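# Place one sealed cup upright in the black tray

## Task

Take any one of the sealed cups on the table and set it upright inside the black tray, then release it; every other cup must still be standing afterwards.

## Robot and tools

Robot: two arms, left_arm (carrying a five-finger left hand) and right_arm (carrying a right hand, its mirror image). Base positions in the scene frame: left_arm at (-0.032, +0.264, +0.019) m, right_arm at (+0.031, -0.285, +0.010) m, both facing nearly along +x. A post stands on the floor behind the arms. Objects can be nudged now and then by an outside push.

Frame: every pose, offset and reading uses the scene frame. Its origin is at table-top height, halfway between the nominal bases. +x points out over the table, +z up, and left_arm sits on the +y side. Image left and right do not match arm names.

Hand point: a point fixed to the palm, 0.05 m in front of it and 0.15 m from the wrist face. Its +z runs along the straight fingers (tips reach 0.06 to 0.07 m beyond it), +y points out of the palm (finger centre lines lie 0.06 m on the -y side), and +x runs across the palm away from the thumb on the right hand, toward the thumb on the left hand. A bracket on the little-finger side of the wrist sticks out up to 0.10 m and can strike things. With the thumb turned in front of the palm, the hand wraps objects roughly 0.035 to 0.065 m thick; thumb tip against index pad can pinch a light object up to about 0.08 m.

execute_actions(actions, cameras): actions is a list of actions; each action is a list of 1 to 15 rows, one row per 1/30 s step, and a short action repeats its final row to fill 15 steps (0.5 s). A row is one flat list of 28 numbers, each in [-1, 1], covering both arms even if one is idle: left dx, dy, dz, rx, ry, rz, then left little, ring, middle, index, thumb_bend, thumb_turn, force_limit, speed; then the same 14 for the right arm. The six pose numbers are an offset, not a pose: they shift the arm's Hand target as it stood when the action began, along scene axes, with 1.0 = 0.6 m for dx/dy/dz and 1.0 = 180 degrees for the rotation vector rx/ry/rz (turning about the target's position). All rows in one action count from that same start, but the next action starts from the new Hand target, so repeating an offset keeps moving. Six zeros ask nothing new of that arm. Orientation is clipped each step to within 40 degrees of the measured one.

Hand numbers: finger and thumb targets are absolute positions, -1 open/straight, +1 closed; thumb_turn -1 beside the palm, +1 opposite the fingers. force_limit maps -1 to about 0 N and +1 to 10 N (15 N on the two thumb motors). speed rises from near zero at -1 to full at +0.48 and above; full travel takes 0.49 s. Close at speed -0.94 or lower for a soft grip. No value means 'unchanged': to keep a hand as is, resend the eight numbers of the last row actually run for it; before any, send its hand_measured plus hand_force_limit and hand_speed. To open, send targets more open than hand_measured.

cameras: list of names (cam_high, cam_left_wrist, cam_right_wrist, or "all"); an empty actions list returns images by default. An unknown name voids the call.

move(target, speed, blend, blocking, cameras): drives hand points in straight lines. target is one 28-number row or a list of up to 15 rows; every row's pose offsets count from the Hand targets at the move's start, not from the previous row. Hand numbers in a row are sent on arriving at it. speed is path top speed in m/s (0.002 to 4.3, default 0.25; turning at up to twice that in rad/s), one value or one per target. blend is a corner radius in m per target (0 = stop at each). The whole move is capped at 10 s. blocking=false returns after about 0.5 s while motion continues. Paths do not avoid obstacles or the other arm; faster moves overshoot and hit harder.

wait(seconds): 0 to 3600, sends nothing new. stop(): brakes a running move. zoom_image(camera, region): region [x0, y0, x1, y1] in pixels of the latest image, at most 504 by 504. show_instructions(): shows reference pages. finished_scene(scene=1): ends the scene permanently.

Results: end_effector_position (m) and end_effector_quat_wxyz per hand; Hand target (the commanded pose, basis for the next offsets); joint positions, velocities and torques; hand_measured, hand_stopped_by (moving, target, force, stalled, fault), hand_load_n (positive pushes a finger open; near 0 after losing a grip), hand_force_limit, hand_speed. Move results add a move: line (done, off_target, moving, held, fault; limits=paced means clipped, limits=held means withheld). MOTOR HOT and FAULT lines warn of overheating or stops. Images are 672x504.

Practical notes: hands often rest 1 to 3 cm (up to 5 cm) below or short of the commanded pose; that alone is not contact. Another execute_actions call, even with zero offsets, re-requests the target; otherwise send the remaining gap. Reported positions may be off a few centimetres. To stop pressing against something, command back past the hand point.

Avoid: dropping or releasing a moving cup, knocking over the other cups, pushing anything off the table, striking the table, tray or post hard, any contact between the two arms or hands, squeezing fingers too hard, and holding loads or stretched poses long enough to overheat motors. Lower the cup gently into the tray upright, open, and back away before ending.

Each tool is called after "Emit:" by a JSON object that holds its "method" and its "body", one argument or row to a line.

Reference images:

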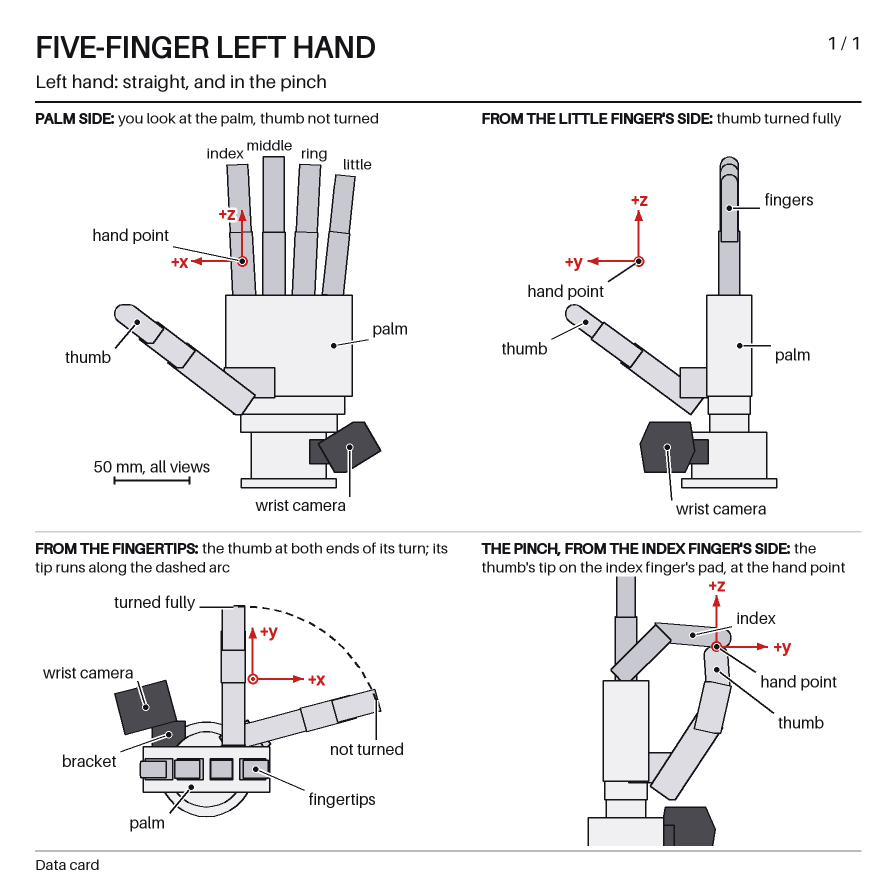

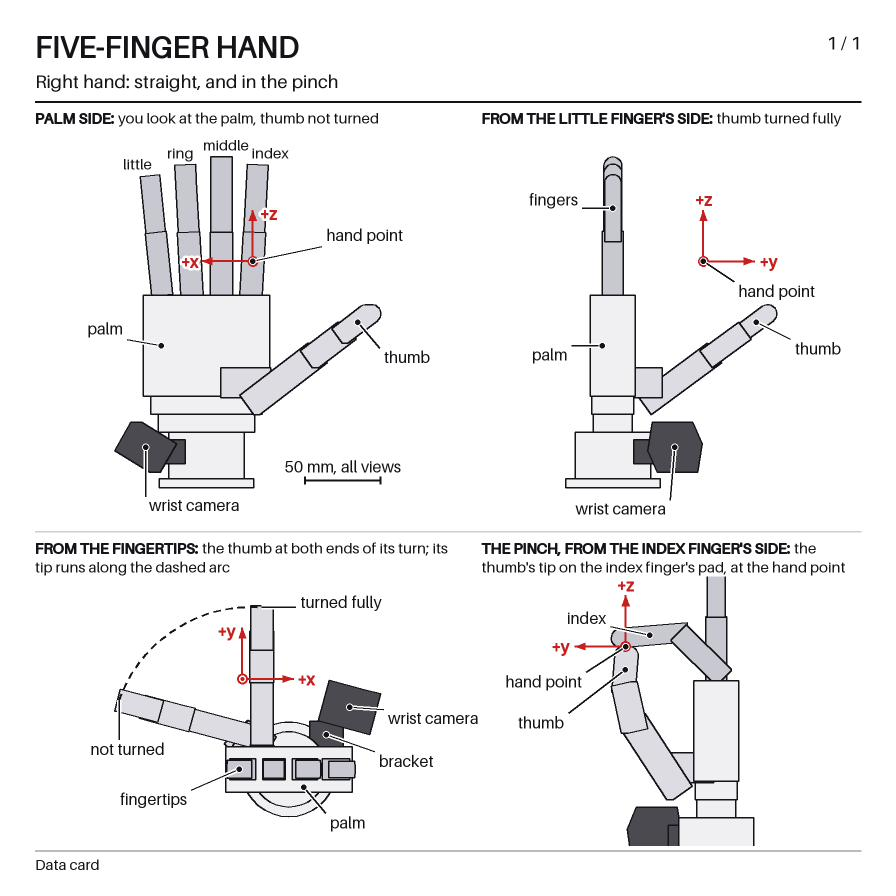

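## Session

Emit:
{"method": "execute_actions", "body": {
  "actions": []
}}

Scene clock: 0.00 s.
left_arm: end_effector_position=(+0.1922, +0.5799, +0.1085) hand_measured=(-1.000, -1.000, -1.000, -1.000, -1.000, -1.000) hand_load_n=(+0.0, +0.0, +0.0, +0.0, +0.0, +0.0) hand_stopped_by=(target, target, target, target, target, target) hand_force_limit=0.00 hand_speed=-0.80 end_effector_quat_wxyz=(-0.076, +0.817, -0.548, +0.162) | right_arm: end_effector_position=(+0.0627, -0.4394, +0.1480) hand_measured=(-1.000, -1.000, -1.000, -1.000, -1.000, -1.000) hand_load_n=(+0.0, +0.0, +0.0, +0.0, +0.0, +0.0) hand_stopped_by=(target, target, target, target, target, target) hand_force_limit=0.00 hand_speed=-0.80 end_effector_quat_wxyz=(+0.202, +0.332, +0.921, -0.015)
Joint positions: left_arm=[1.039 1.516 1.098 -1.032 0.339 0.679] | right_arm=[-2.144 0.814 0.603 -1.425 -0.403 0.107]
Joint velocities: within noise
Joint torques (N m): no reading
Heat: left arm: hottest waist 39 °C; right arm: hottest shoulder 44 °C.
Hand target: left_arm +0.1956, +0.5864, +0.1124; -0.083, +0.816, -0.549, +0.161 | right_arm +0.0601, -0.4433, +0.1524; +0.200, +0.331, +0.922, -0.022

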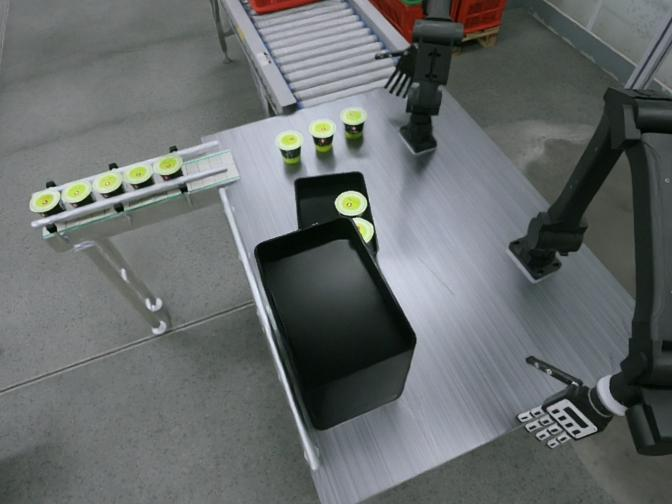

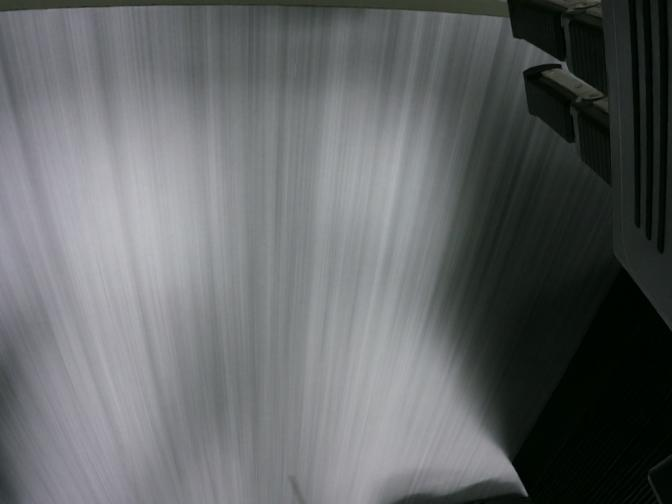

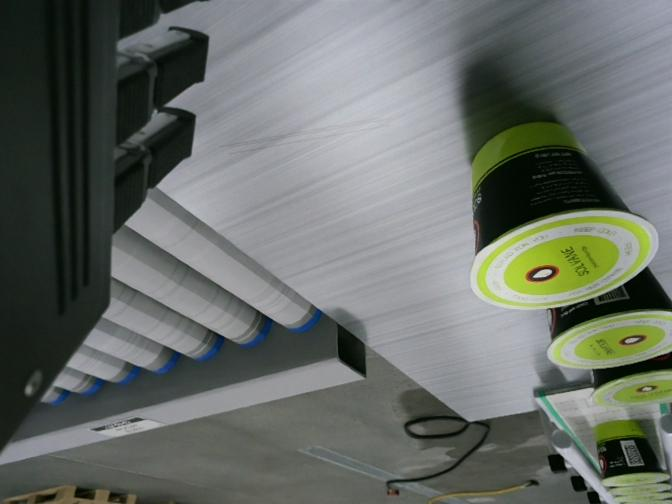

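Emit:
{"method": "zoom_image", "body": {
  "camera": "cam_high",
  "region": [220, 80, 460, 260]
}}

Emit:
{"method": "zoom_image", "body": {
  "camera": "cam_high",
  "region": [240, 160, 440, 310]
}}

Scaled by 2.100.

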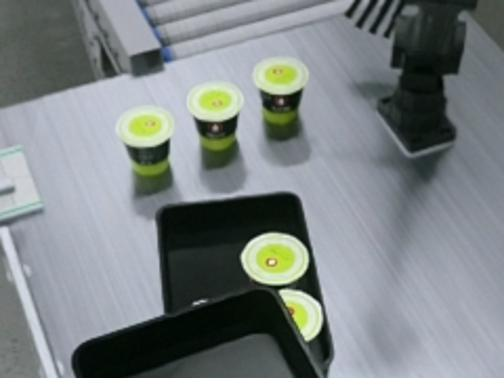

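Scaled by 2.520.

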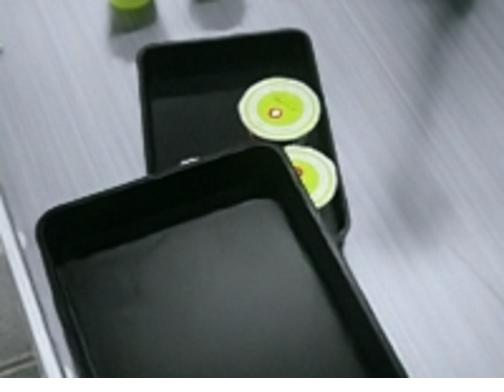

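Emit:
{"method": "zoom_image", "body": {
  "camera": "cam_right_wrist",
  "region": [440, 100, 672, 400]
}}

Emit:
{"method": "zoom_image", "body": {
  "camera": "cam_high",
  "region": [270, 95, 380, 175]
}}

Scaled by 1.680.

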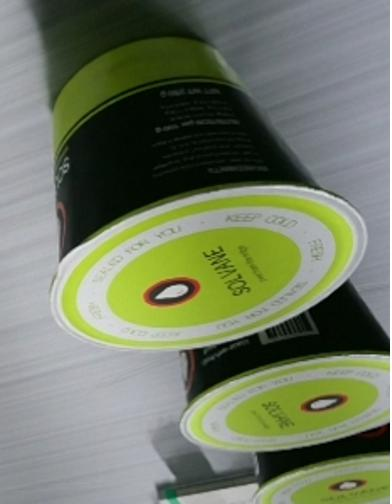

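Scaled by 4.582.

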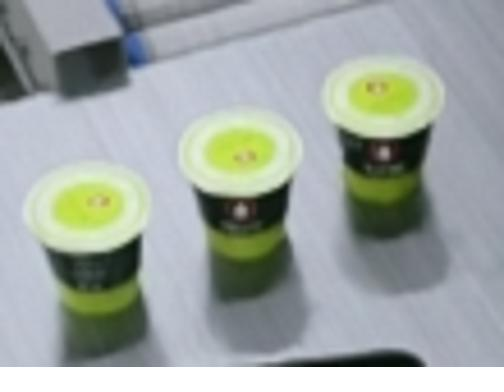

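Emit:
{"method": "move", "body": {
  "target": [
    [0,0,0,0,0,0,-1,-1,-1,-1,-1,-1,0,-0.8,0.066,-0.011,0.196,0,0,0,-1,-1,-0.6,-0.6,-1,1,0,-0.3],
    [0,0,0,0,0,0,-1,-1,-1,-1,-1,-1,0,-0.8,0.367,0.105,0.213,-0.365,0.092,0.383,-1,-1,-0.6,-0.6,-1,1,0,-0.3]
  ],
  "speed": 0.2,
  "blend": 0.03,
  "cameras": ["all"]
}}

Scene clock: 197.20 s.
left_arm: end_effector_position=(+0.1922, +0.5799, +0.1085) hand_measured=(-1.000, -1.000, -1.000, -1.000, -1.000, -1.000) hand_load_n=(+0.0, +0.0, +0.0, +0.0, +0.0, -0.5) hand_stopped_by=(target, target, target, target, target, target) hand_force_limit=0.00 hand_speed=-0.80 end_effector_quat_wxyz=(-0.076, +0.817, -0.548, +0.162) | right_arm: end_effector_position=(+0.2773, -0.3806, +0.2856) hand_measured=(-1.000, -1.000, -0.600, -0.600, -1.000, +1.000) hand_load_n=(+0.0, +0.0, +0.0, +0.0, +0.0, +0.0) hand_stopped_by=(target, target, target, target, target, target) hand_force_limit=0.00 hand_speed=-0.30 end_effector_quat_wxyz=(+0.197, -0.369, +0.806, -0.419)
Joint positions: left_arm=[1.039 1.516 1.098 -1.032 0.339 0.679] | right_arm=[-0.286 0.465 0.784 -0.969 0.339 0.258]
Joint torques (N m): left_arm=[1.67 -12.63 9.88 0.4 0.17 0.04] | right_arm=[-0.09 0.85 8.57 1.83 0.31 -0.14]
Heat: left arm: hottest elbow 46 °C; right arm: hottest elbow 46 °C.
Hand target: left_arm +0.1956, +0.5864, +0.1124; -0.083, +0.816, -0.549, +0.161 | right_arm +0.2803, -0.3803, +0.2803; +0.194, -0.376, +0.804, -0.418
Off the commanded pose: left_arm 0.008 m, 1 deg | right_arm 0.006 m, 1 deg.
move: done
cam_right_wrist: T_world_to_cam=[[-0.54469, 0.15038, -0.82505, 0.44728], [0.1247, 0.98738, 0.09764, 0.31925], [0.82932, -0.04969, -0.55657, 0.02322]] pos_world=[0.18457, -0.38133, 0.35078]

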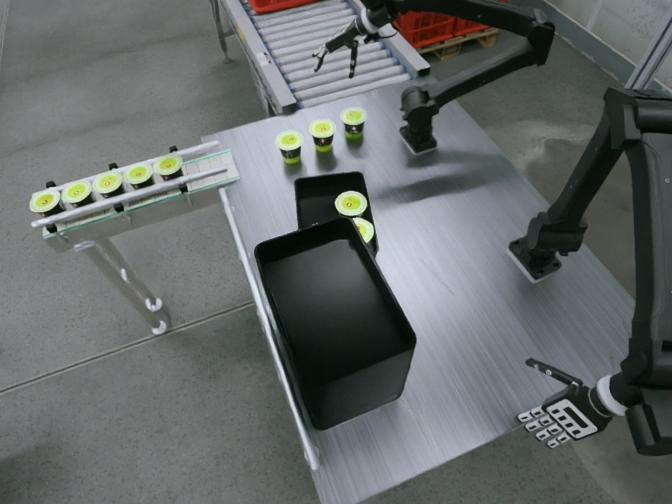

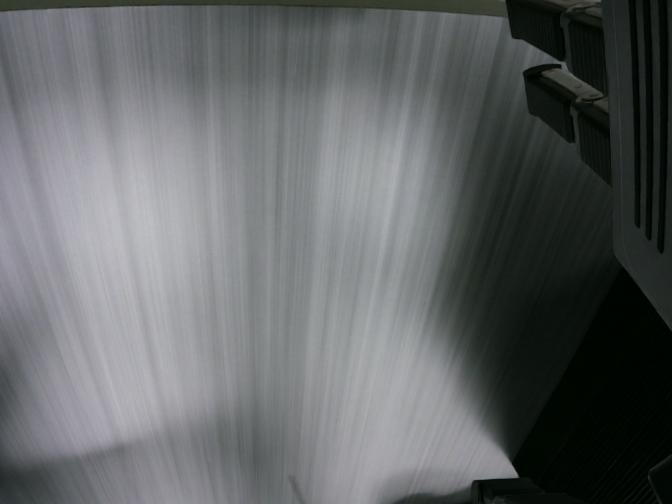

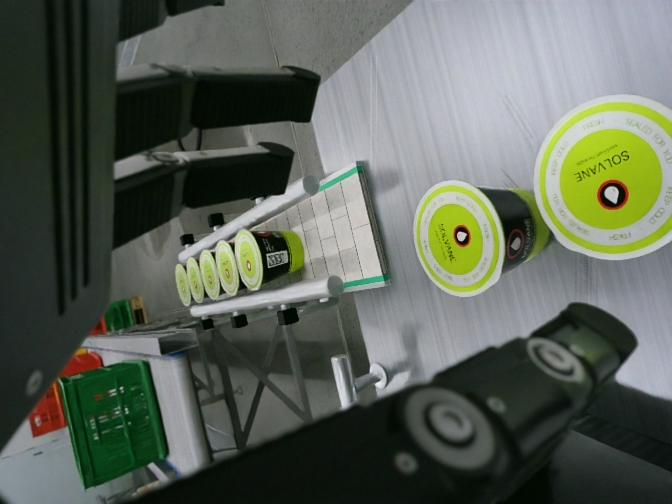

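Emit:
{"method": "move", "body": {
  "target": [0,0,0,0,0,0,-1,-1,-1,-1,-1,-1,0,-0.8,-0.05,0.35,0.1,0,0,0,-1,-1,-0.6,-0.6,-1,1,0,-0.3],
  "speed": 0.25,
  "cameras": ["cam_high","cam_right_wrist"]
}}

Scene clock: 299.03 s.
left_arm: end_effector_position=(+0.1922, +0.5799, +0.1085) hand_measured=(-1.000, -1.000, -1.000, -1.000, -1.000, -1.000) hand_load_n=(+0.0, +0.0, +0.0, +0.0, +0.0, +0.0) hand_stopped_by=(target, target, target, target, target, target) hand_force_limit=0.00 hand_speed=-0.80 end_effector_quat_wxyz=(-0.076, +0.817, -0.548, +0.162) | right_arm: end_effector_position=(+0.2507, -0.1748, +0.3217) hand_measured=(-1.000, -1.000, -0.600, -0.600, -1.000, +1.000) hand_load_n=(+0.0, +0.0, +0.0, +0.0, +0.0, +0.0) hand_stopped_by=(target, target, target, target, target, target) hand_force_limit=0.00 hand_speed=-0.30 end_effector_quat_wxyz=(+0.228, -0.433, +0.793, -0.362)
Joint positions: left_arm=[1.039 1.516 1.098 -1.032 0.339 0.679] | right_arm=[0.92 0.757 1.058 -1.702 0.873 1.415]
Joint torques (N m): left_arm=[1.44 -12.51 9.81 0.42 0.16 0.04] | right_arm=[-0.15 -2.02 11.34 0.1 0.69 0.05]
Heat: left arm: hottest elbow 46 °C; right arm: hottest elbow 44 °C.
Hand target: left_arm +0.1956, +0.5864, +0.1124; -0.083, +0.816, -0.549, +0.161 | right_arm +0.2503, -0.1703, +0.3403; +0.194, -0.376, +0.804, -0.418
Off the commanded pose: left_arm 0.008 m, 1 deg | right_arm 0.019 m, 10 deg.
joint sent to its limit (right arm) — joint 4 (wrist pitch), lower limit. The joint targets are off in orientation, not in position.
move: off_target (right_arm)
cam_right_wrist: T_world_to_cam=[[-0.59948, 0.1229, -0.7909, 0.42963], [-0.028, 0.98432, 0.17418, 0.12898], [0.7999, 0.12656, -0.58664, 0.12344]] pos_world=[0.16242, -0.19538, 0.38974]

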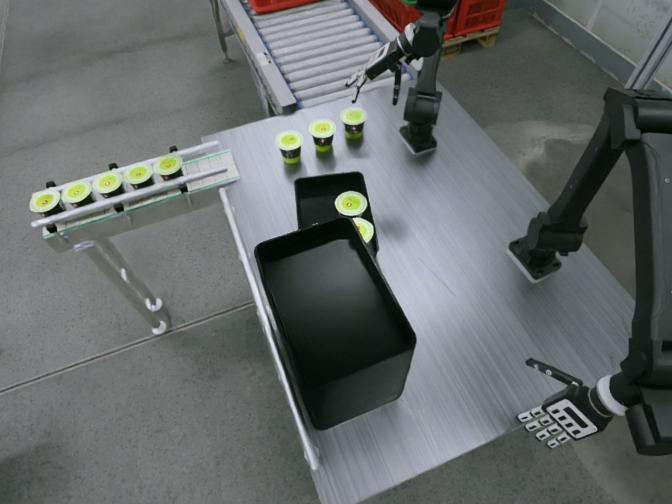

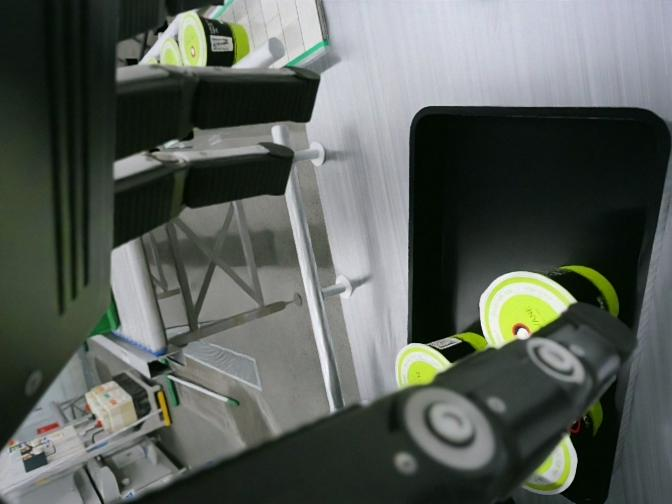

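Emit:
{"method": "zoom_image", "body": {
  "camera": "cam_right_wrist",
  "region": [380, 220, 660, 430]
}}

Scaled by 1.800.

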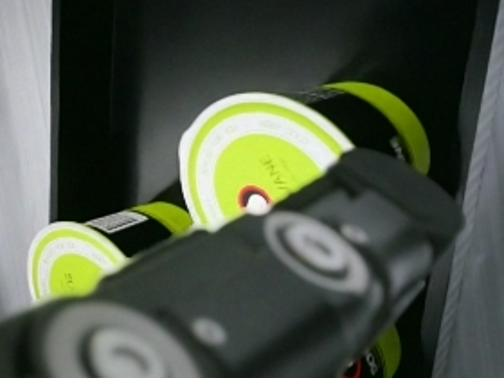

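Emit:
{"method": "move", "body": {
  "target": [0,0,0,0,0,0,-1,-1,-1,-1,-1,-1,0,-0.8,0.3145,-0.3595,-0.3005,0.008,0.0103,0.055,-1,-1,-0.75,-0.75,-1,1,0,-0.3],
  "speed": 0.25,
  "cameras": ["cam_high","cam_right_wrist"]
}}

Scene clock: 373.47 s.
left_arm: end_effector_position=(+0.1922, +0.5799, +0.1085) hand_measured=(-1.000, -1.000, -1.000, -1.000, -1.000, -1.000) hand_load_n=(+0.0, +0.0, +0.0, +0.0, +0.0, +0.5) hand_stopped_by=(target, target, target, target, target, target) hand_force_limit=0.00 hand_speed=-0.80 end_effector_quat_wxyz=(-0.076, +0.817, -0.548, +0.162) | right_arm: end_effector_position=(+0.4379, -0.3827, +0.1651) hand_measured=(-1.000, -1.000, -0.750, -0.750, -1.000, +1.000) hand_load_n=(+0.0, +0.0, +0.0, +0.0, +0.0, +0.0) hand_stopped_by=(target, target, target, target, target, target) hand_force_limit=0.00 hand_speed=-0.30 end_effector_quat_wxyz=(+0.225, -0.446, +0.776, -0.384)
Joint positions: left_arm=[1.039 1.516 1.098 -1.032 0.339 0.679] | right_arm=[-0.224 1 0.683 -0.352 0.235 0.19]
Joint torques (N m): left_arm=[1.55 -12.57 9.78 0.43 0.17 0.04] | right_arm=[-1.14 -4.72 8.95 1.81 0.03 -0.13]
Heat: left arm: hottest elbow 47 °C; right arm: hottest elbow 50 °C.
Hand target: left_arm +0.1956, +0.5864, +0.1124; -0.083, +0.816, -0.549, +0.161 | right_arm +0.4390, -0.3860, +0.1600; +0.222, -0.448, +0.776, -0.384
Off the commanded pose: left_arm 0.008 m, 1 deg | right_arm 0.006 m, 0 deg.
move: done
cam_right_wrist: T_world_to_cam=[[-0.59273, 0.0635, -0.80289, 0.41976], [-0.05367, 0.99156, 0.11805, 0.3894], [0.80361, 0.11306, -0.58432, -0.099]] pos_world=[0.34926, -0.40157, 0.2332]

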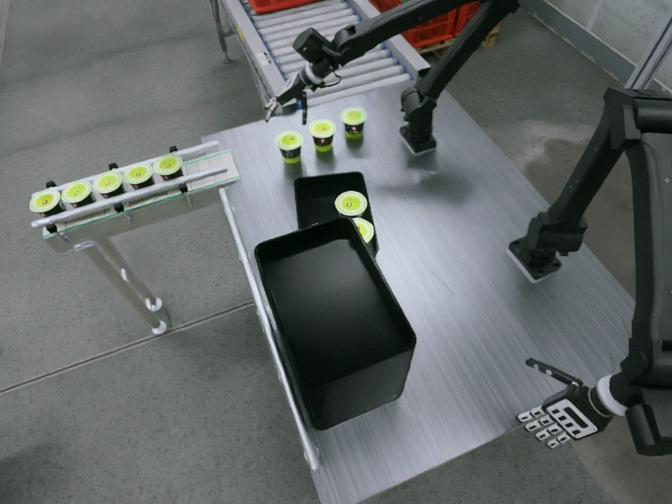

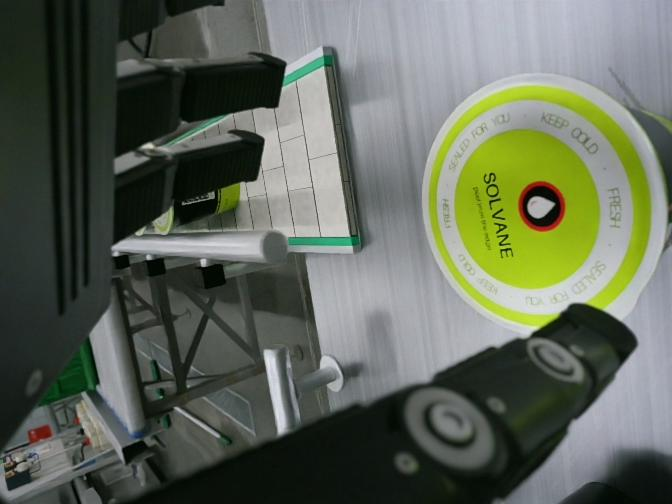

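Emit:
{"method": "zoom_image", "body": {
  "camera": "cam_high",
  "region": [260, 85, 350, 175]
}}

Emit:
{"method": "zoom_image", "body": {
  "camera": "cam_right_wrist",
  "region": [400, 50, 672, 350]
}}

Scaled by 5.600.

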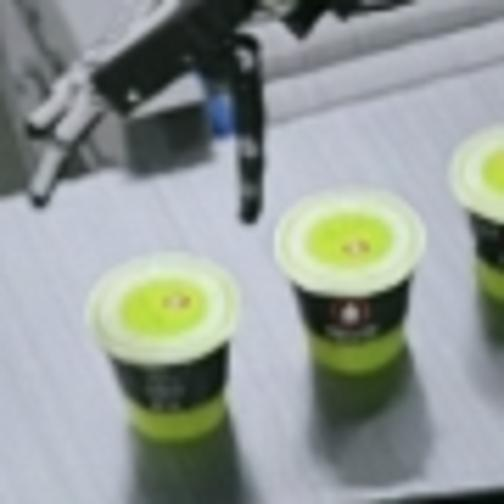

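Scaled by 1.680.

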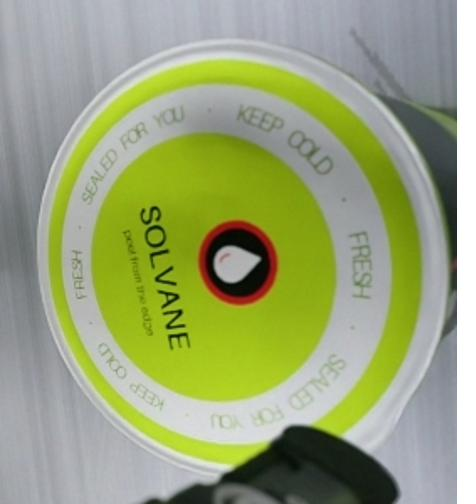

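Emit:
{"method": "move", "body": {
  "target": [
    [0,0,0,0,0,0,-1,-1,-1,-1,-1,-1,0,-0.8,-0.02,0.07,0.06,-0.1,0.014,0.06,-1,-1,-0.7,-0.7,-1,1,0,-0.3],
    [0,0,0,0,0,0,-1,-1,-1,-1,-1,-1,0,-0.8,-0.04,0.17,0.03,-0.3372,0.0472,0.2078,-1,-1,-0.7,-0.7,-1,1,0,-0.3]
  ],
  "speed": 0.2,
  "blend": 0.02,
  "cameras": ["cam_high","cam_right_wrist"]
}}

Scene clock: 520.03 s.
left_arm: end_effector_position=(+0.1922, +0.5799, +0.1085) hand_measured=(-1.000, -1.000, -1.000, -1.000, -1.000, -1.000) hand_load_n=(+0.0, +0.0, +0.0, +0.0, +0.0, +0.0) hand_stopped_by=(target, target, target, target, target, target) hand_force_limit=0.00 hand_speed=-0.80 end_effector_quat_wxyz=(-0.076, +0.817, -0.548, +0.162) | right_arm: end_effector_position=(+0.4156, -0.2858, +0.1850) hand_measured=(-1.000, -1.000, -0.700, -0.700, -1.000, +1.000) hand_load_n=(+0.0, +0.0, +0.0, +0.0, +0.0, +0.0) hand_stopped_by=(target, target, target, target, target, target) hand_force_limit=0.00 hand_speed=-0.30 end_effector_quat_wxyz=(-0.025, +0.732, -0.323, +0.599)
Joint positions: left_arm=[1.039 1.516 1.098 -1.032 0.339 0.679] | right_arm=[0.394 0.917 0.477 0.053 0.732 -0.847]
Joint torques (N m): left_arm=[1.55 -12.57 9.85 0.46 0.18 0.05] | right_arm=[-0.09 -3.31 8.03 1.84 0.39 -0.15]
Heat: left arm: hottest elbow 48 °C; right arm: hottest elbow 45 °C.
Hand target: left_arm +0.1956, +0.5864, +0.1124; -0.083, +0.816, -0.549, +0.161 | right_arm +0.4150, -0.2840, +0.1780; -0.021, +0.737, -0.317, +0.597
Off the commanded pose: left_arm 0.008 m, 1 deg | right_arm 0.007 m, 1 deg.
move: done
cam_right_wrist: T_world_to_cam=[[-0.36719, -0.90562, -0.2122, -0.06351], [-0.6126, 0.40713, -0.67747, 0.50222], [0.69992, -0.11877, -0.70428, -0.08147]] pos_world=[0.34136, -0.27166, 0.26939]

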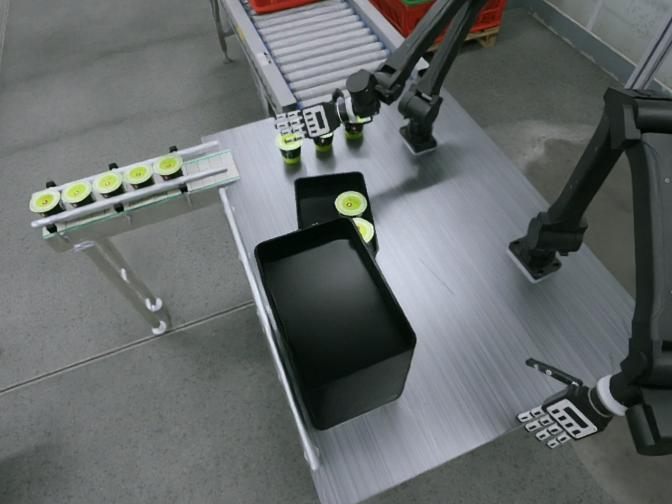

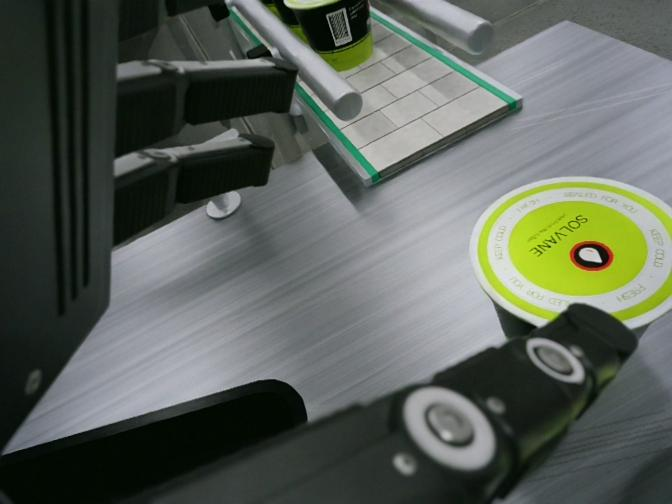

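Emit:
{"method": "zoom_image", "body": {
  "camera": "cam_right_wrist",
  "region": [440, 150, 672, 360]
}}

Emit:
{"method": "zoom_image", "body": {
  "camera": "cam_high",
  "region": [240, 60, 400, 180]
}}

Scaled by 2.172.

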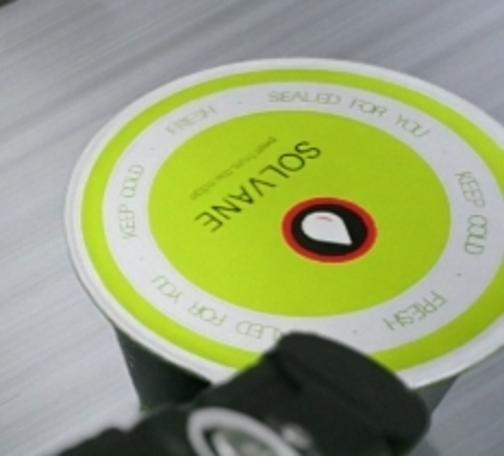

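Scaled by 3.150.

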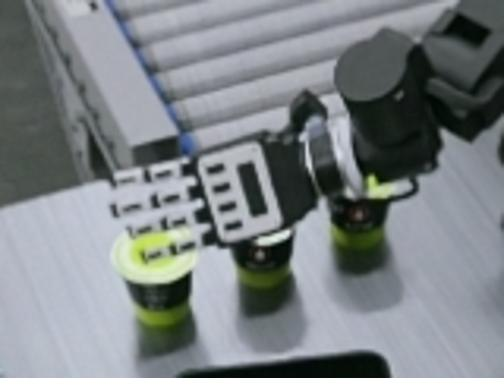

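Emit:
{"method": "move", "body": {
  "target": [0,0,0,0,0,0,-1,-1,-1,-1,-1,-1,0,-0.8,0.0167,-0.02,-0.113,0,0,0,-1,-1,-0.7,-0.7,-1,1,0,-0.3],
  "speed": 0.15,
  "cameras": ["cam_high","cam_right_wrist"]
}}

Emit:
{"method": "zoom_image", "body": {
  "camera": "cam_high",
  "region": [240, 60, 400, 180]
}}

Scene clock: 597.27 s.
left_arm: end_effector_position=(+0.1922, +0.5799, +0.1085) hand_measured=(-1.000, -1.000, -1.000, -1.000, -1.000, -1.000) hand_load_n=(+0.0, +0.0, +0.0, +0.0, +0.0, +0.0) hand_stopped_by=(target, target, target, target, target, target) hand_force_limit=0.00 hand_speed=-0.80 end_effector_quat_wxyz=(-0.076, +0.817, -0.548, +0.162) | right_arm: end_effector_position=(+0.4264, -0.2925, +0.1168) hand_measured=(-1.000, -1.000, -0.700, -0.700, -1.000, +1.000) hand_load_n=(+0.0, +0.0, +0.0, +0.0, +0.0, +0.0) hand_stopped_by=(target, target, target, target, target, target) hand_force_limit=0.00 hand_speed=-0.30 end_effector_quat_wxyz=(-0.027, +0.733, -0.319, +0.600)
Joint positions: left_arm=[1.039 1.516 1.098 -1.032 0.339 0.679] | right_arm=[0.353 1.119 0.368 0.383 0.685 -0.875]
Joint torques (N m): left_arm=[1.49 -12.63 9.88 0.42 0.18 0.02] | right_arm=[-1.26 -4.13 6.76 1.85 0.15 -0.16]
Heat: left arm: hottest elbow 48 °C; right arm: hottest elbow 47 °C.
Hand target: left_arm +0.1956, +0.5864, +0.1124; -0.083, +0.816, -0.549, +0.161 | right_arm +0.4250, -0.2960, +0.1102; -0.021, +0.737, -0.317, +0.597
Off the commanded pose: left_arm 0.008 m, 1 deg | right_arm 0.008 m, 1 deg.
move: done
cam_right_wrist: T_world_to_cam=[[-0.3581, -0.90968, -0.21038, -0.08545], [-0.61618, 0.39953, -0.67875, 0.46476], [0.70149, -0.11343, -0.70359, -0.13699]] pos_world=[0.35187, -0.27896, 0.20109]

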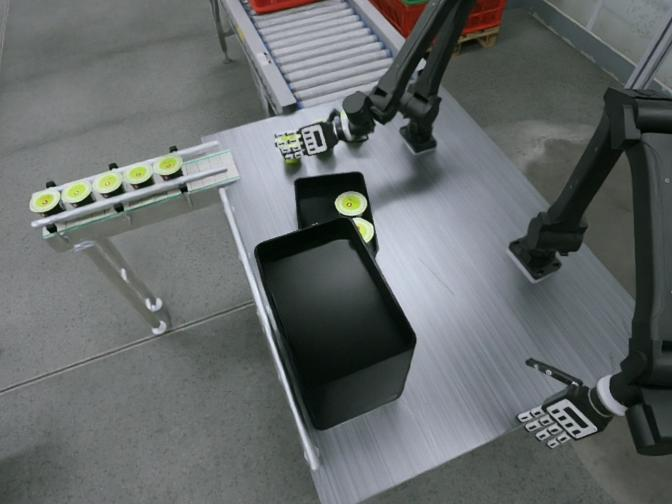

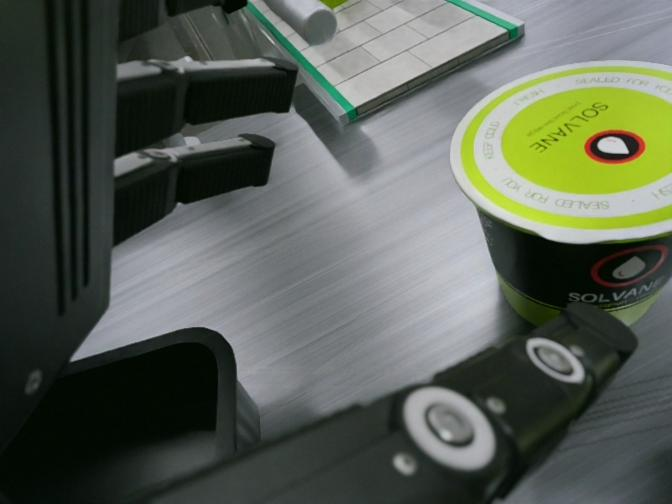

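Scaled by 3.150.

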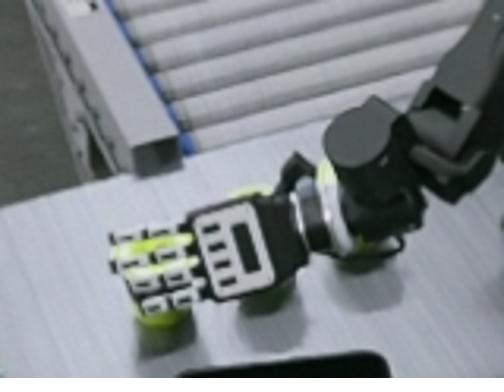

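Emit:
{"method": "zoom_image", "body": {
  "camera": "cam_right_wrist",
  "region": [420, 40, 672, 340]
}}

Scaled by 1.680.

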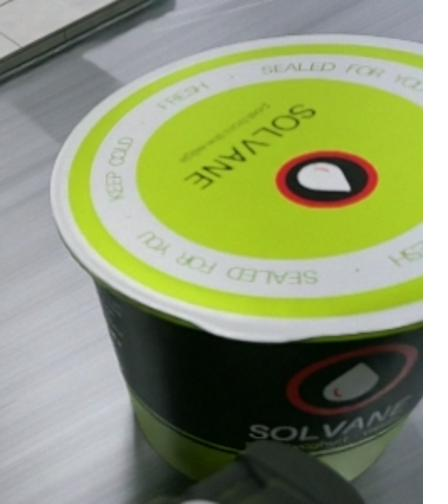

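Emit:
{"method": "move", "body": {
  "target": [0,0,0,0,0,0,-1,-1,-1,-1,-1,-1,0,-0.8,0.0092,-0.06,-0.0433,0,0,0,-1,-1,-0.7,-0.7,-1,1,0,-0.3],
  "speed": 0.08,
  "cameras": ["cam_high","cam_right_wrist"]
}}

Emit:
{"method": "zoom_image", "body": {
  "camera": "cam_high",
  "region": [240, 60, 400, 180]
}}

Emit:
{"method": "zoom_image", "body": {
  "camera": "cam_right_wrist",
  "region": [420, 0, 672, 300]
}}

Scene clock: 647.13 s.
left_arm: end_effector_position=(+0.1922, +0.5799, +0.1085) hand_measured=(-1.000, -1.000, -1.000, -1.000, -1.000, -1.000) hand_load_n=(+0.5, +0.0, +0.0, +0.0, +0.0, -0.5) hand_stopped_by=(target, target, target, target, target, target) hand_force_limit=0.00 hand_speed=-0.80 end_effector_quat_wxyz=(-0.076, +0.817, -0.548, +0.162) | right_arm: end_effector_position=(+0.4331, -0.3286, +0.0909) hand_measured=(-1.000, -1.000, -0.700, -0.700, -1.000, +1.000) hand_load_n=(+0.0, -0.5, +0.0, +0.0, +0.0, +0.0) hand_stopped_by=(target, target, target, target, target, target) hand_force_limit=0.00 hand_speed=-0.30 end_effector_quat_wxyz=(-0.027, +0.733, -0.319, +0.600)
Joint positions: left_arm=[1.039 1.516 1.098 -1.032 0.339 0.679] | right_arm=[0.215 1.211 0.32 0.559 0.557 -0.935]
Joint torques (N m): left_arm=[1.32 -12.75 9.85 0.43 0.17 0.03] | right_arm=[-1.26 -4.42 5.9 2.02 0.08 -0.15]
Heat: left arm: hottest elbow 48 °C; right arm: hottest elbow 44 °C.
Hand target: left_arm +0.1956, +0.5864, +0.1124; -0.083, +0.816, -0.549, +0.161 | right_arm +0.4305, -0.3321, +0.0842; -0.021, +0.737, -0.317, +0.597
Off the commanded pose: left_arm 0.008 m, 1 deg | right_arm 0.008 m, 1 deg.
move: done
cam_right_wrist: T_world_to_cam=[[-0.35817, -0.90977, -0.20983, -0.1213], [-0.61526, 0.39903, -0.67988, 0.4653], [0.70226, -0.11442, -0.70266, -0.16467]] pos_world=[0.35847, -0.31486, 0.17519]

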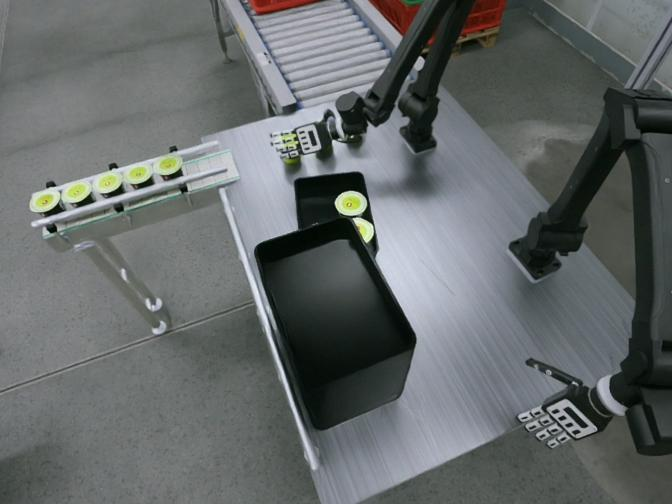

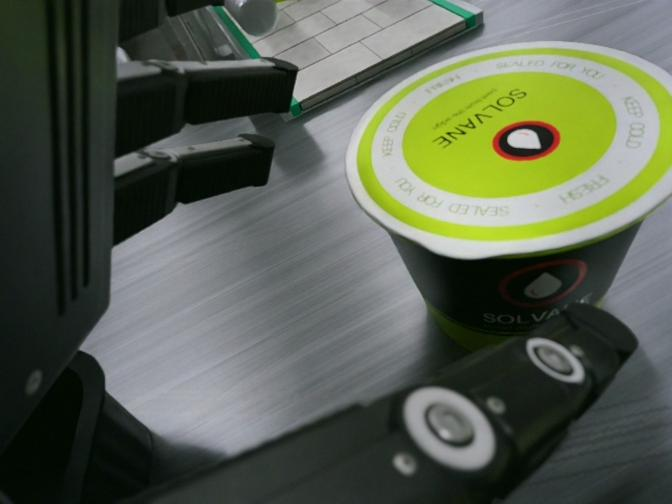

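Scaled by 3.150.

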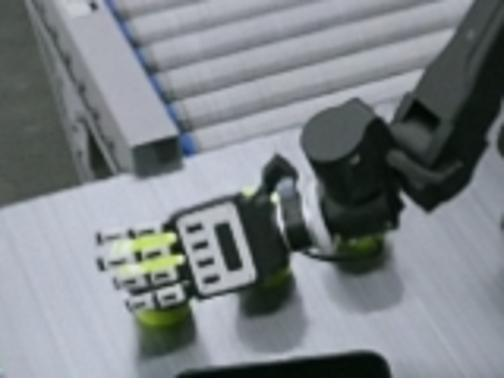

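Scaled by 1.680.

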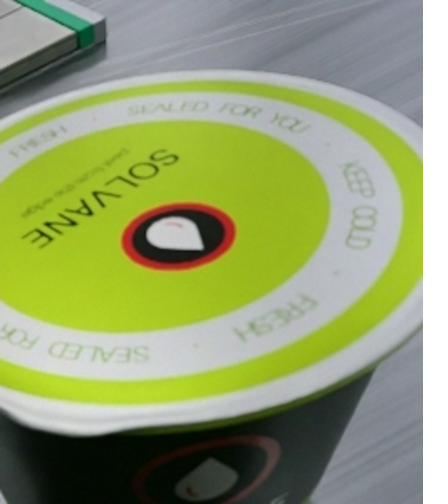

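Emit:
{"method": "move", "body": {
  "target": [
    [0,0,0,0,0,0,-1,-1,-1,-1,-1,-1,0,-0.8,0.001,0,-0.0217,0,0,0,-1,-1,-0.85,-0.85,-1,1,0,-0.3],
    [0,0,0,0,0,0,-1,-1,-1,-1,-1,-1,0,-0.8,0.0083,-0.0467,-0.05,0,0,0,-1,-1,-0.85,-0.85,-1,1,0,-0.3]
  ],
  "speed": 0.06,
  "cameras": ["cam_high","cam_right_wrist"]
}}

Emit:
{"method": "zoom_image", "body": {
  "camera": "cam_high",
  "region": [240, 60, 400, 180]
}}

Scene clock: 669.53 s.
left_arm: end_effector_position=(+0.1922, +0.5799, +0.1085) hand_measured=(-1.000, -1.000, -1.000, -1.000, -1.000, -1.000) hand_load_n=(+0.0, +0.0, +0.0, +0.0, +0.0, +0.0) hand_stopped_by=(target, target, target, target, target, target) hand_force_limit=0.00 hand_speed=-0.80 end_effector_quat_wxyz=(-0.076, +0.817, -0.548, +0.162) | right_arm: end_effector_position=(+0.4390, -0.3566, +0.0609) hand_measured=(-1.000, -1.000, -0.850, -0.850, -1.000, +1.000) hand_load_n=(+0.0, +0.0, +0.0, +0.0, +0.0, +0.5) hand_stopped_by=(target, target, target, target, target, target) hand_force_limit=0.00 hand_speed=-0.30 end_effector_quat_wxyz=(-0.027, +0.733, -0.318, +0.601)
Joint positions: left_arm=[1.039 1.516 1.098 -1.032 0.339 0.679] | right_arm=[0.106 1.361 0.291 0.757 0.454 -0.976]
Joint torques (N m): left_arm=[1.55 -12.86 9.83 0.42 0.17 0.03] | right_arm=[-1.14 -5.3 4.78 2.04 0.04 -0.17]
Heat: left arm: hottest elbow 48 °C; right arm: hottest elbow 44 °C.
Hand target: left_arm +0.1956, +0.5864, +0.1124; -0.083, +0.816, -0.549, +0.161 | right_arm +0.4355, -0.3600, +0.0542; -0.021, +0.737, -0.317, +0.597
Off the commanded pose: left_arm 0.008 m, 1 deg | right_arm 0.008 m, 1 deg.
move: done
cam_right_wrist: T_world_to_cam=[[-0.35786, -0.91009, -0.20896, -0.15132], [-0.61493, 0.3981, -0.68072, 0.45932], [0.7027, -0.11511, -0.70211, -0.19364]] pos_world=[0.36437, -0.34286, 0.14509]

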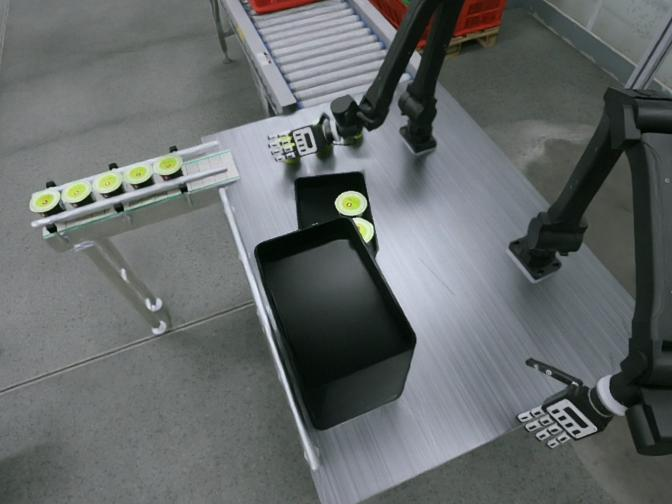

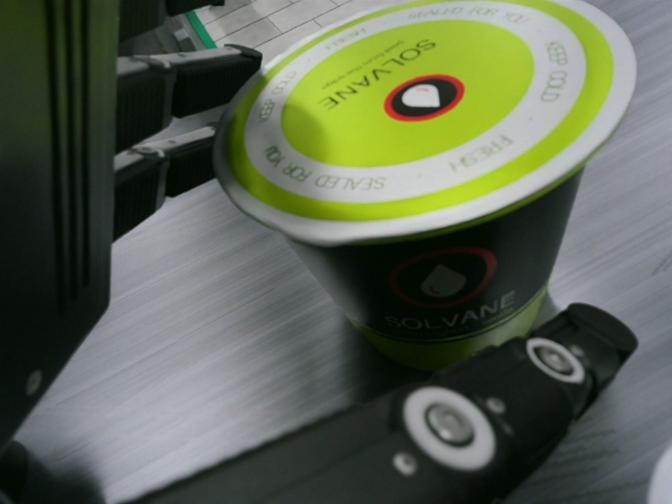

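Scaled by 3.150.

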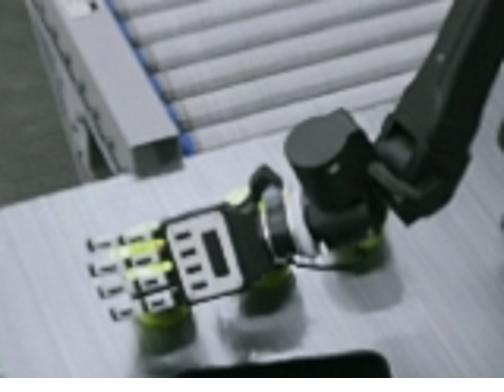

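Emit:
{"method": "zoom_image", "body": {
  "camera": "cam_right_wrist",
  "region": [190, 0, 672, 400]
}}

Scaled by 1.046.

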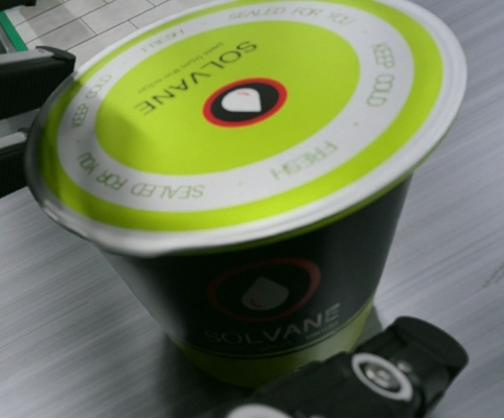

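Emit:
{"method": "move", "body": {
  "target": [
    [0,0,0,0,0,0,-1,-1,-1,-1,-1,-1,0,-0.8,0.0157,0,-0.0305,0,0,0,-1,-1,-0.85,-0.85,-1,1,0,-0.3],
    [0,0,0,0,0,0,-1,-1,-1,-1,-1,-1,0,-0.8,0.0157,-0.0187,-0.0305,0,0,0,-1,-1,-0.85,-0.85,-1,1,0,-0.3]
  ],
  "speed": 0.05,
  "cameras": ["cam_high","cam_right_wrist"]
}}

Emit:
{"method": "zoom_image", "body": {
  "camera": "cam_high",
  "region": [240, 60, 400, 180]
}}

Emit:
{"method": "zoom_image", "body": {
  "camera": "cam_right_wrist",
  "region": [170, 0, 672, 400]
}}

Scene clock: 767.73 s.
left_arm: end_effector_position=(+0.1922, +0.5799, +0.1085) hand_measured=(-1.000, -1.000, -1.000, -1.000, -1.000, -1.000) hand_load_n=(+0.0, +0.0, +0.0, +0.0, +0.0, +0.0) hand_stopped_by=(target, target, target, target, target, target) hand_force_limit=0.00 hand_speed=-0.80 end_effector_quat_wxyz=(-0.076, +0.817, -0.548, +0.162) | right_arm: end_effector_position=(+0.4438, -0.3662, +0.0380) hand_measured=(-1.000, -1.000, -0.850, -0.850, -1.000, +1.000) hand_load_n=(+0.0, +0.0, +0.0, +0.0, +0.0, +0.5) hand_stopped_by=(target, target, target, target, target, target) hand_force_limit=0.00 hand_speed=-0.30 end_effector_quat_wxyz=(-0.026, +0.737, -0.316, +0.596)
Joint positions: left_arm=[1.039 1.516 1.098 -1.032 0.339 0.679] | right_arm=[0.065 1.48 0.291 0.87 0.409 -0.991]
Joint torques (N m): left_arm=[1.55 -12.51 9.81 0.49 0.18 0.06] | right_arm=[-1.44 -5.95 4.81 2.09 0.15 -0.16]
Heat: left arm: hottest elbow 49 °C; right arm: hottest elbow 41 °C.
Hand target: left_arm +0.1956, +0.5864, +0.1124; -0.083, +0.816, -0.549, +0.161 | right_arm +0.4449, -0.3713, +0.0359; -0.021, +0.737, -0.317, +0.597
Off the commanded pose: left_arm 0.008 m, 1 deg | right_arm 0.006 m, 1 deg.
move: done
cam_right_wrist: T_world_to_cam=[[-0.35477, -0.91236, -0.20428, -0.16549], [-0.62587, 0.39407, -0.67305, 0.45353], [0.69457, -0.11092, -0.71082, -0.2087]] pos_world=[0.3701, -0.35286, 0.1231]

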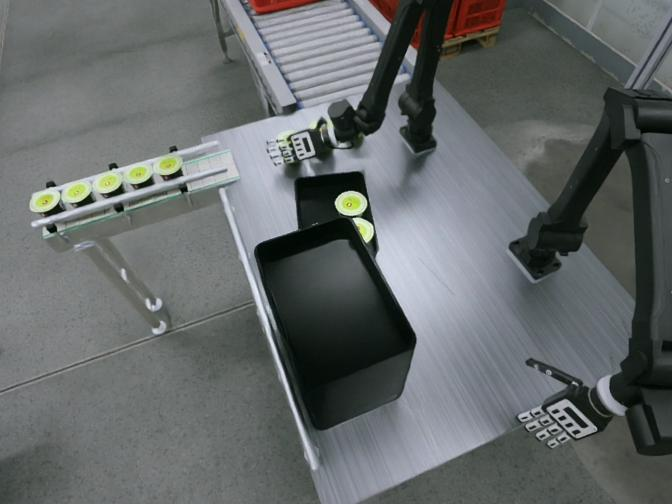

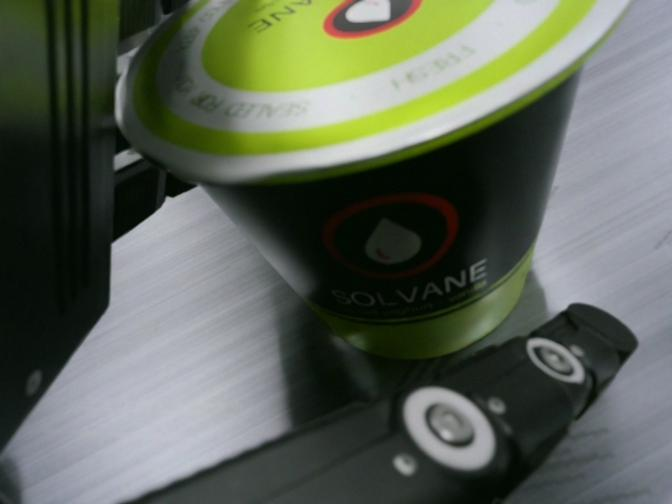

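Scaled by 3.150.

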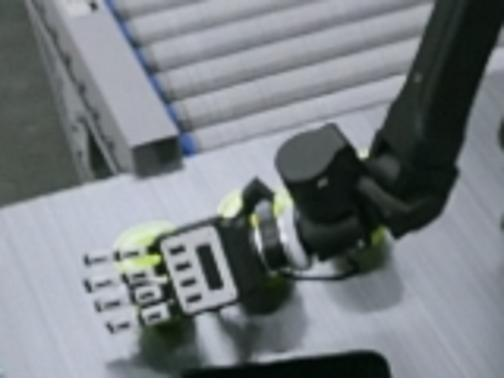

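Scaled by 1.004.

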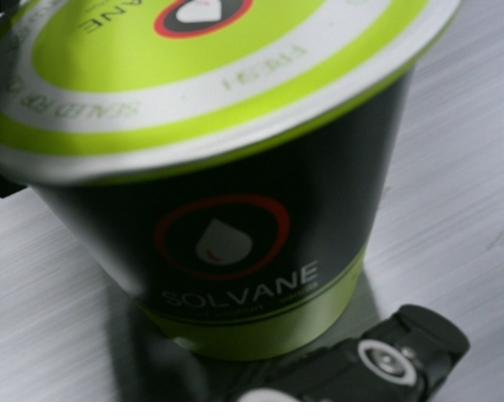

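Emit:
{"method": "move", "body": {
  "target": [0,0,0,0,0,0,-1,-1,-1,-1,-1,-1,0,-0.8,0.0075,-0.005,0.0067,0,0,0,-1,-1,-0.85,-0.85,-1,1,0,-0.3],
  "speed": 0.05
}}

Scene clock: 792.27 s.
left_arm: end_effector_position=(+0.1922, +0.5799, +0.1085) hand_measured=(-1.000, -1.000, -1.000, -1.000, -1.000, -1.000) hand_load_n=(+0.0, +0.0, +0.0, +0.0, +0.0, -0.5) hand_stopped_by=(target, target, target, target, target, target) hand_force_limit=0.00 hand_speed=-0.80 end_effector_quat_wxyz=(-0.076, +0.817, -0.548, +0.162) | right_arm: end_effector_position=(+0.4443, -0.3674, +0.0377) hand_measured=(-1.000, -1.000, -0.850, -0.850, -1.000, +1.000) hand_load_n=(+0.0, +0.0, +0.0, +0.0, +0.0, +0.0) hand_stopped_by=(target, target, target, target, target, target) hand_force_limit=0.00 hand_speed=-0.30 end_effector_quat_wxyz=(-0.028, +0.739, -0.314, +0.595)
Joint positions: left_arm=[1.039 1.516 1.098 -1.032 0.339 0.679] | right_arm=[0.057 1.48 0.291 0.87 0.395 -0.995]
Joint torques (N m): left_arm=[1.32 -12.57 9.87 0.44 0.15 0.03] | right_arm=[-1.85 -6.77 5.75 1.29 0.27 -0.18]
Heat: left arm: hottest elbow 49 °C; right arm: hottest elbow 41 °C.
Hand target: left_arm +0.1956, +0.5864, +0.1124; -0.083, +0.816, -0.549, +0.161 | right_arm +0.4494, -0.3743, +0.0399; -0.021, +0.737, -0.317, +0.597
Off the commanded pose: left_arm 0.008 m, 1 deg | right_arm 0.009 m, 1 deg.
move: done

Emit:
{"method": "move", "body": {
  "target": [0,0,0,0,0,0,-1,-1,-1,-1,-1,-1,0,-0.8,0.005,0,0.01,0,0,0,-1,-1,-0.85,-0.85,-1,1,0,-0.3],
  "speed": 0.05
}}

Scene clock: 801.33 s.
left_arm: end_effector_position=(+0.1922, +0.5799, +0.1085) hand_measured=(-1.000, -1.000, -1.000, -1.000, -1.000, -1.000) hand_load_n=(+0.0, +0.0, +0.0, +0.0, -0.5, +0.0) hand_stopped_by=(target, target, target, target, target, target) hand_force_limit=0.00 hand_speed=-0.80 end_effector_quat_wxyz=(-0.076, +0.817, -0.548, +0.162) | right_arm: end_effector_position=(+0.4441, -0.3678, +0.0377) hand_measured=(-1.000, -1.000, -0.850, -0.850, -1.000, +1.000) hand_load_n=(+0.0, +0.0, +0.0, +0.0, +0.0, +0.5) hand_stopped_by=(target, target, target, target, target, target) hand_force_limit=0.00 hand_speed=-0.30 end_effector_quat_wxyz=(-0.025, +0.743, -0.314, +0.591)
Joint positions: left_arm=[1.039 1.516 1.098 -1.032 0.339 0.679] | right_arm=[0.056 1.469 0.297 0.84 0.394 -0.996]
Joint torques (N m): left_arm=[1.32 -12.63 9.81 0.38 0.16 0.05] | right_arm=[-1.67 -7.47 6.24 1.07 0.28 -0.16]
Heat: left arm: hottest elbow 49 °C; right arm: hottest elbow 41 °C.
Hand target: left_arm +0.1956, +0.5864, +0.1124; -0.083, +0.816, -0.549, +0.161 | right_arm +0.4524, -0.3743, +0.0458; -0.021, +0.737, -0.317, +0.597
Off the commanded pose: left_arm 0.008 m, 1 deg | right_arm 0.013 m, 1 deg.
move: off_target (right_arm)


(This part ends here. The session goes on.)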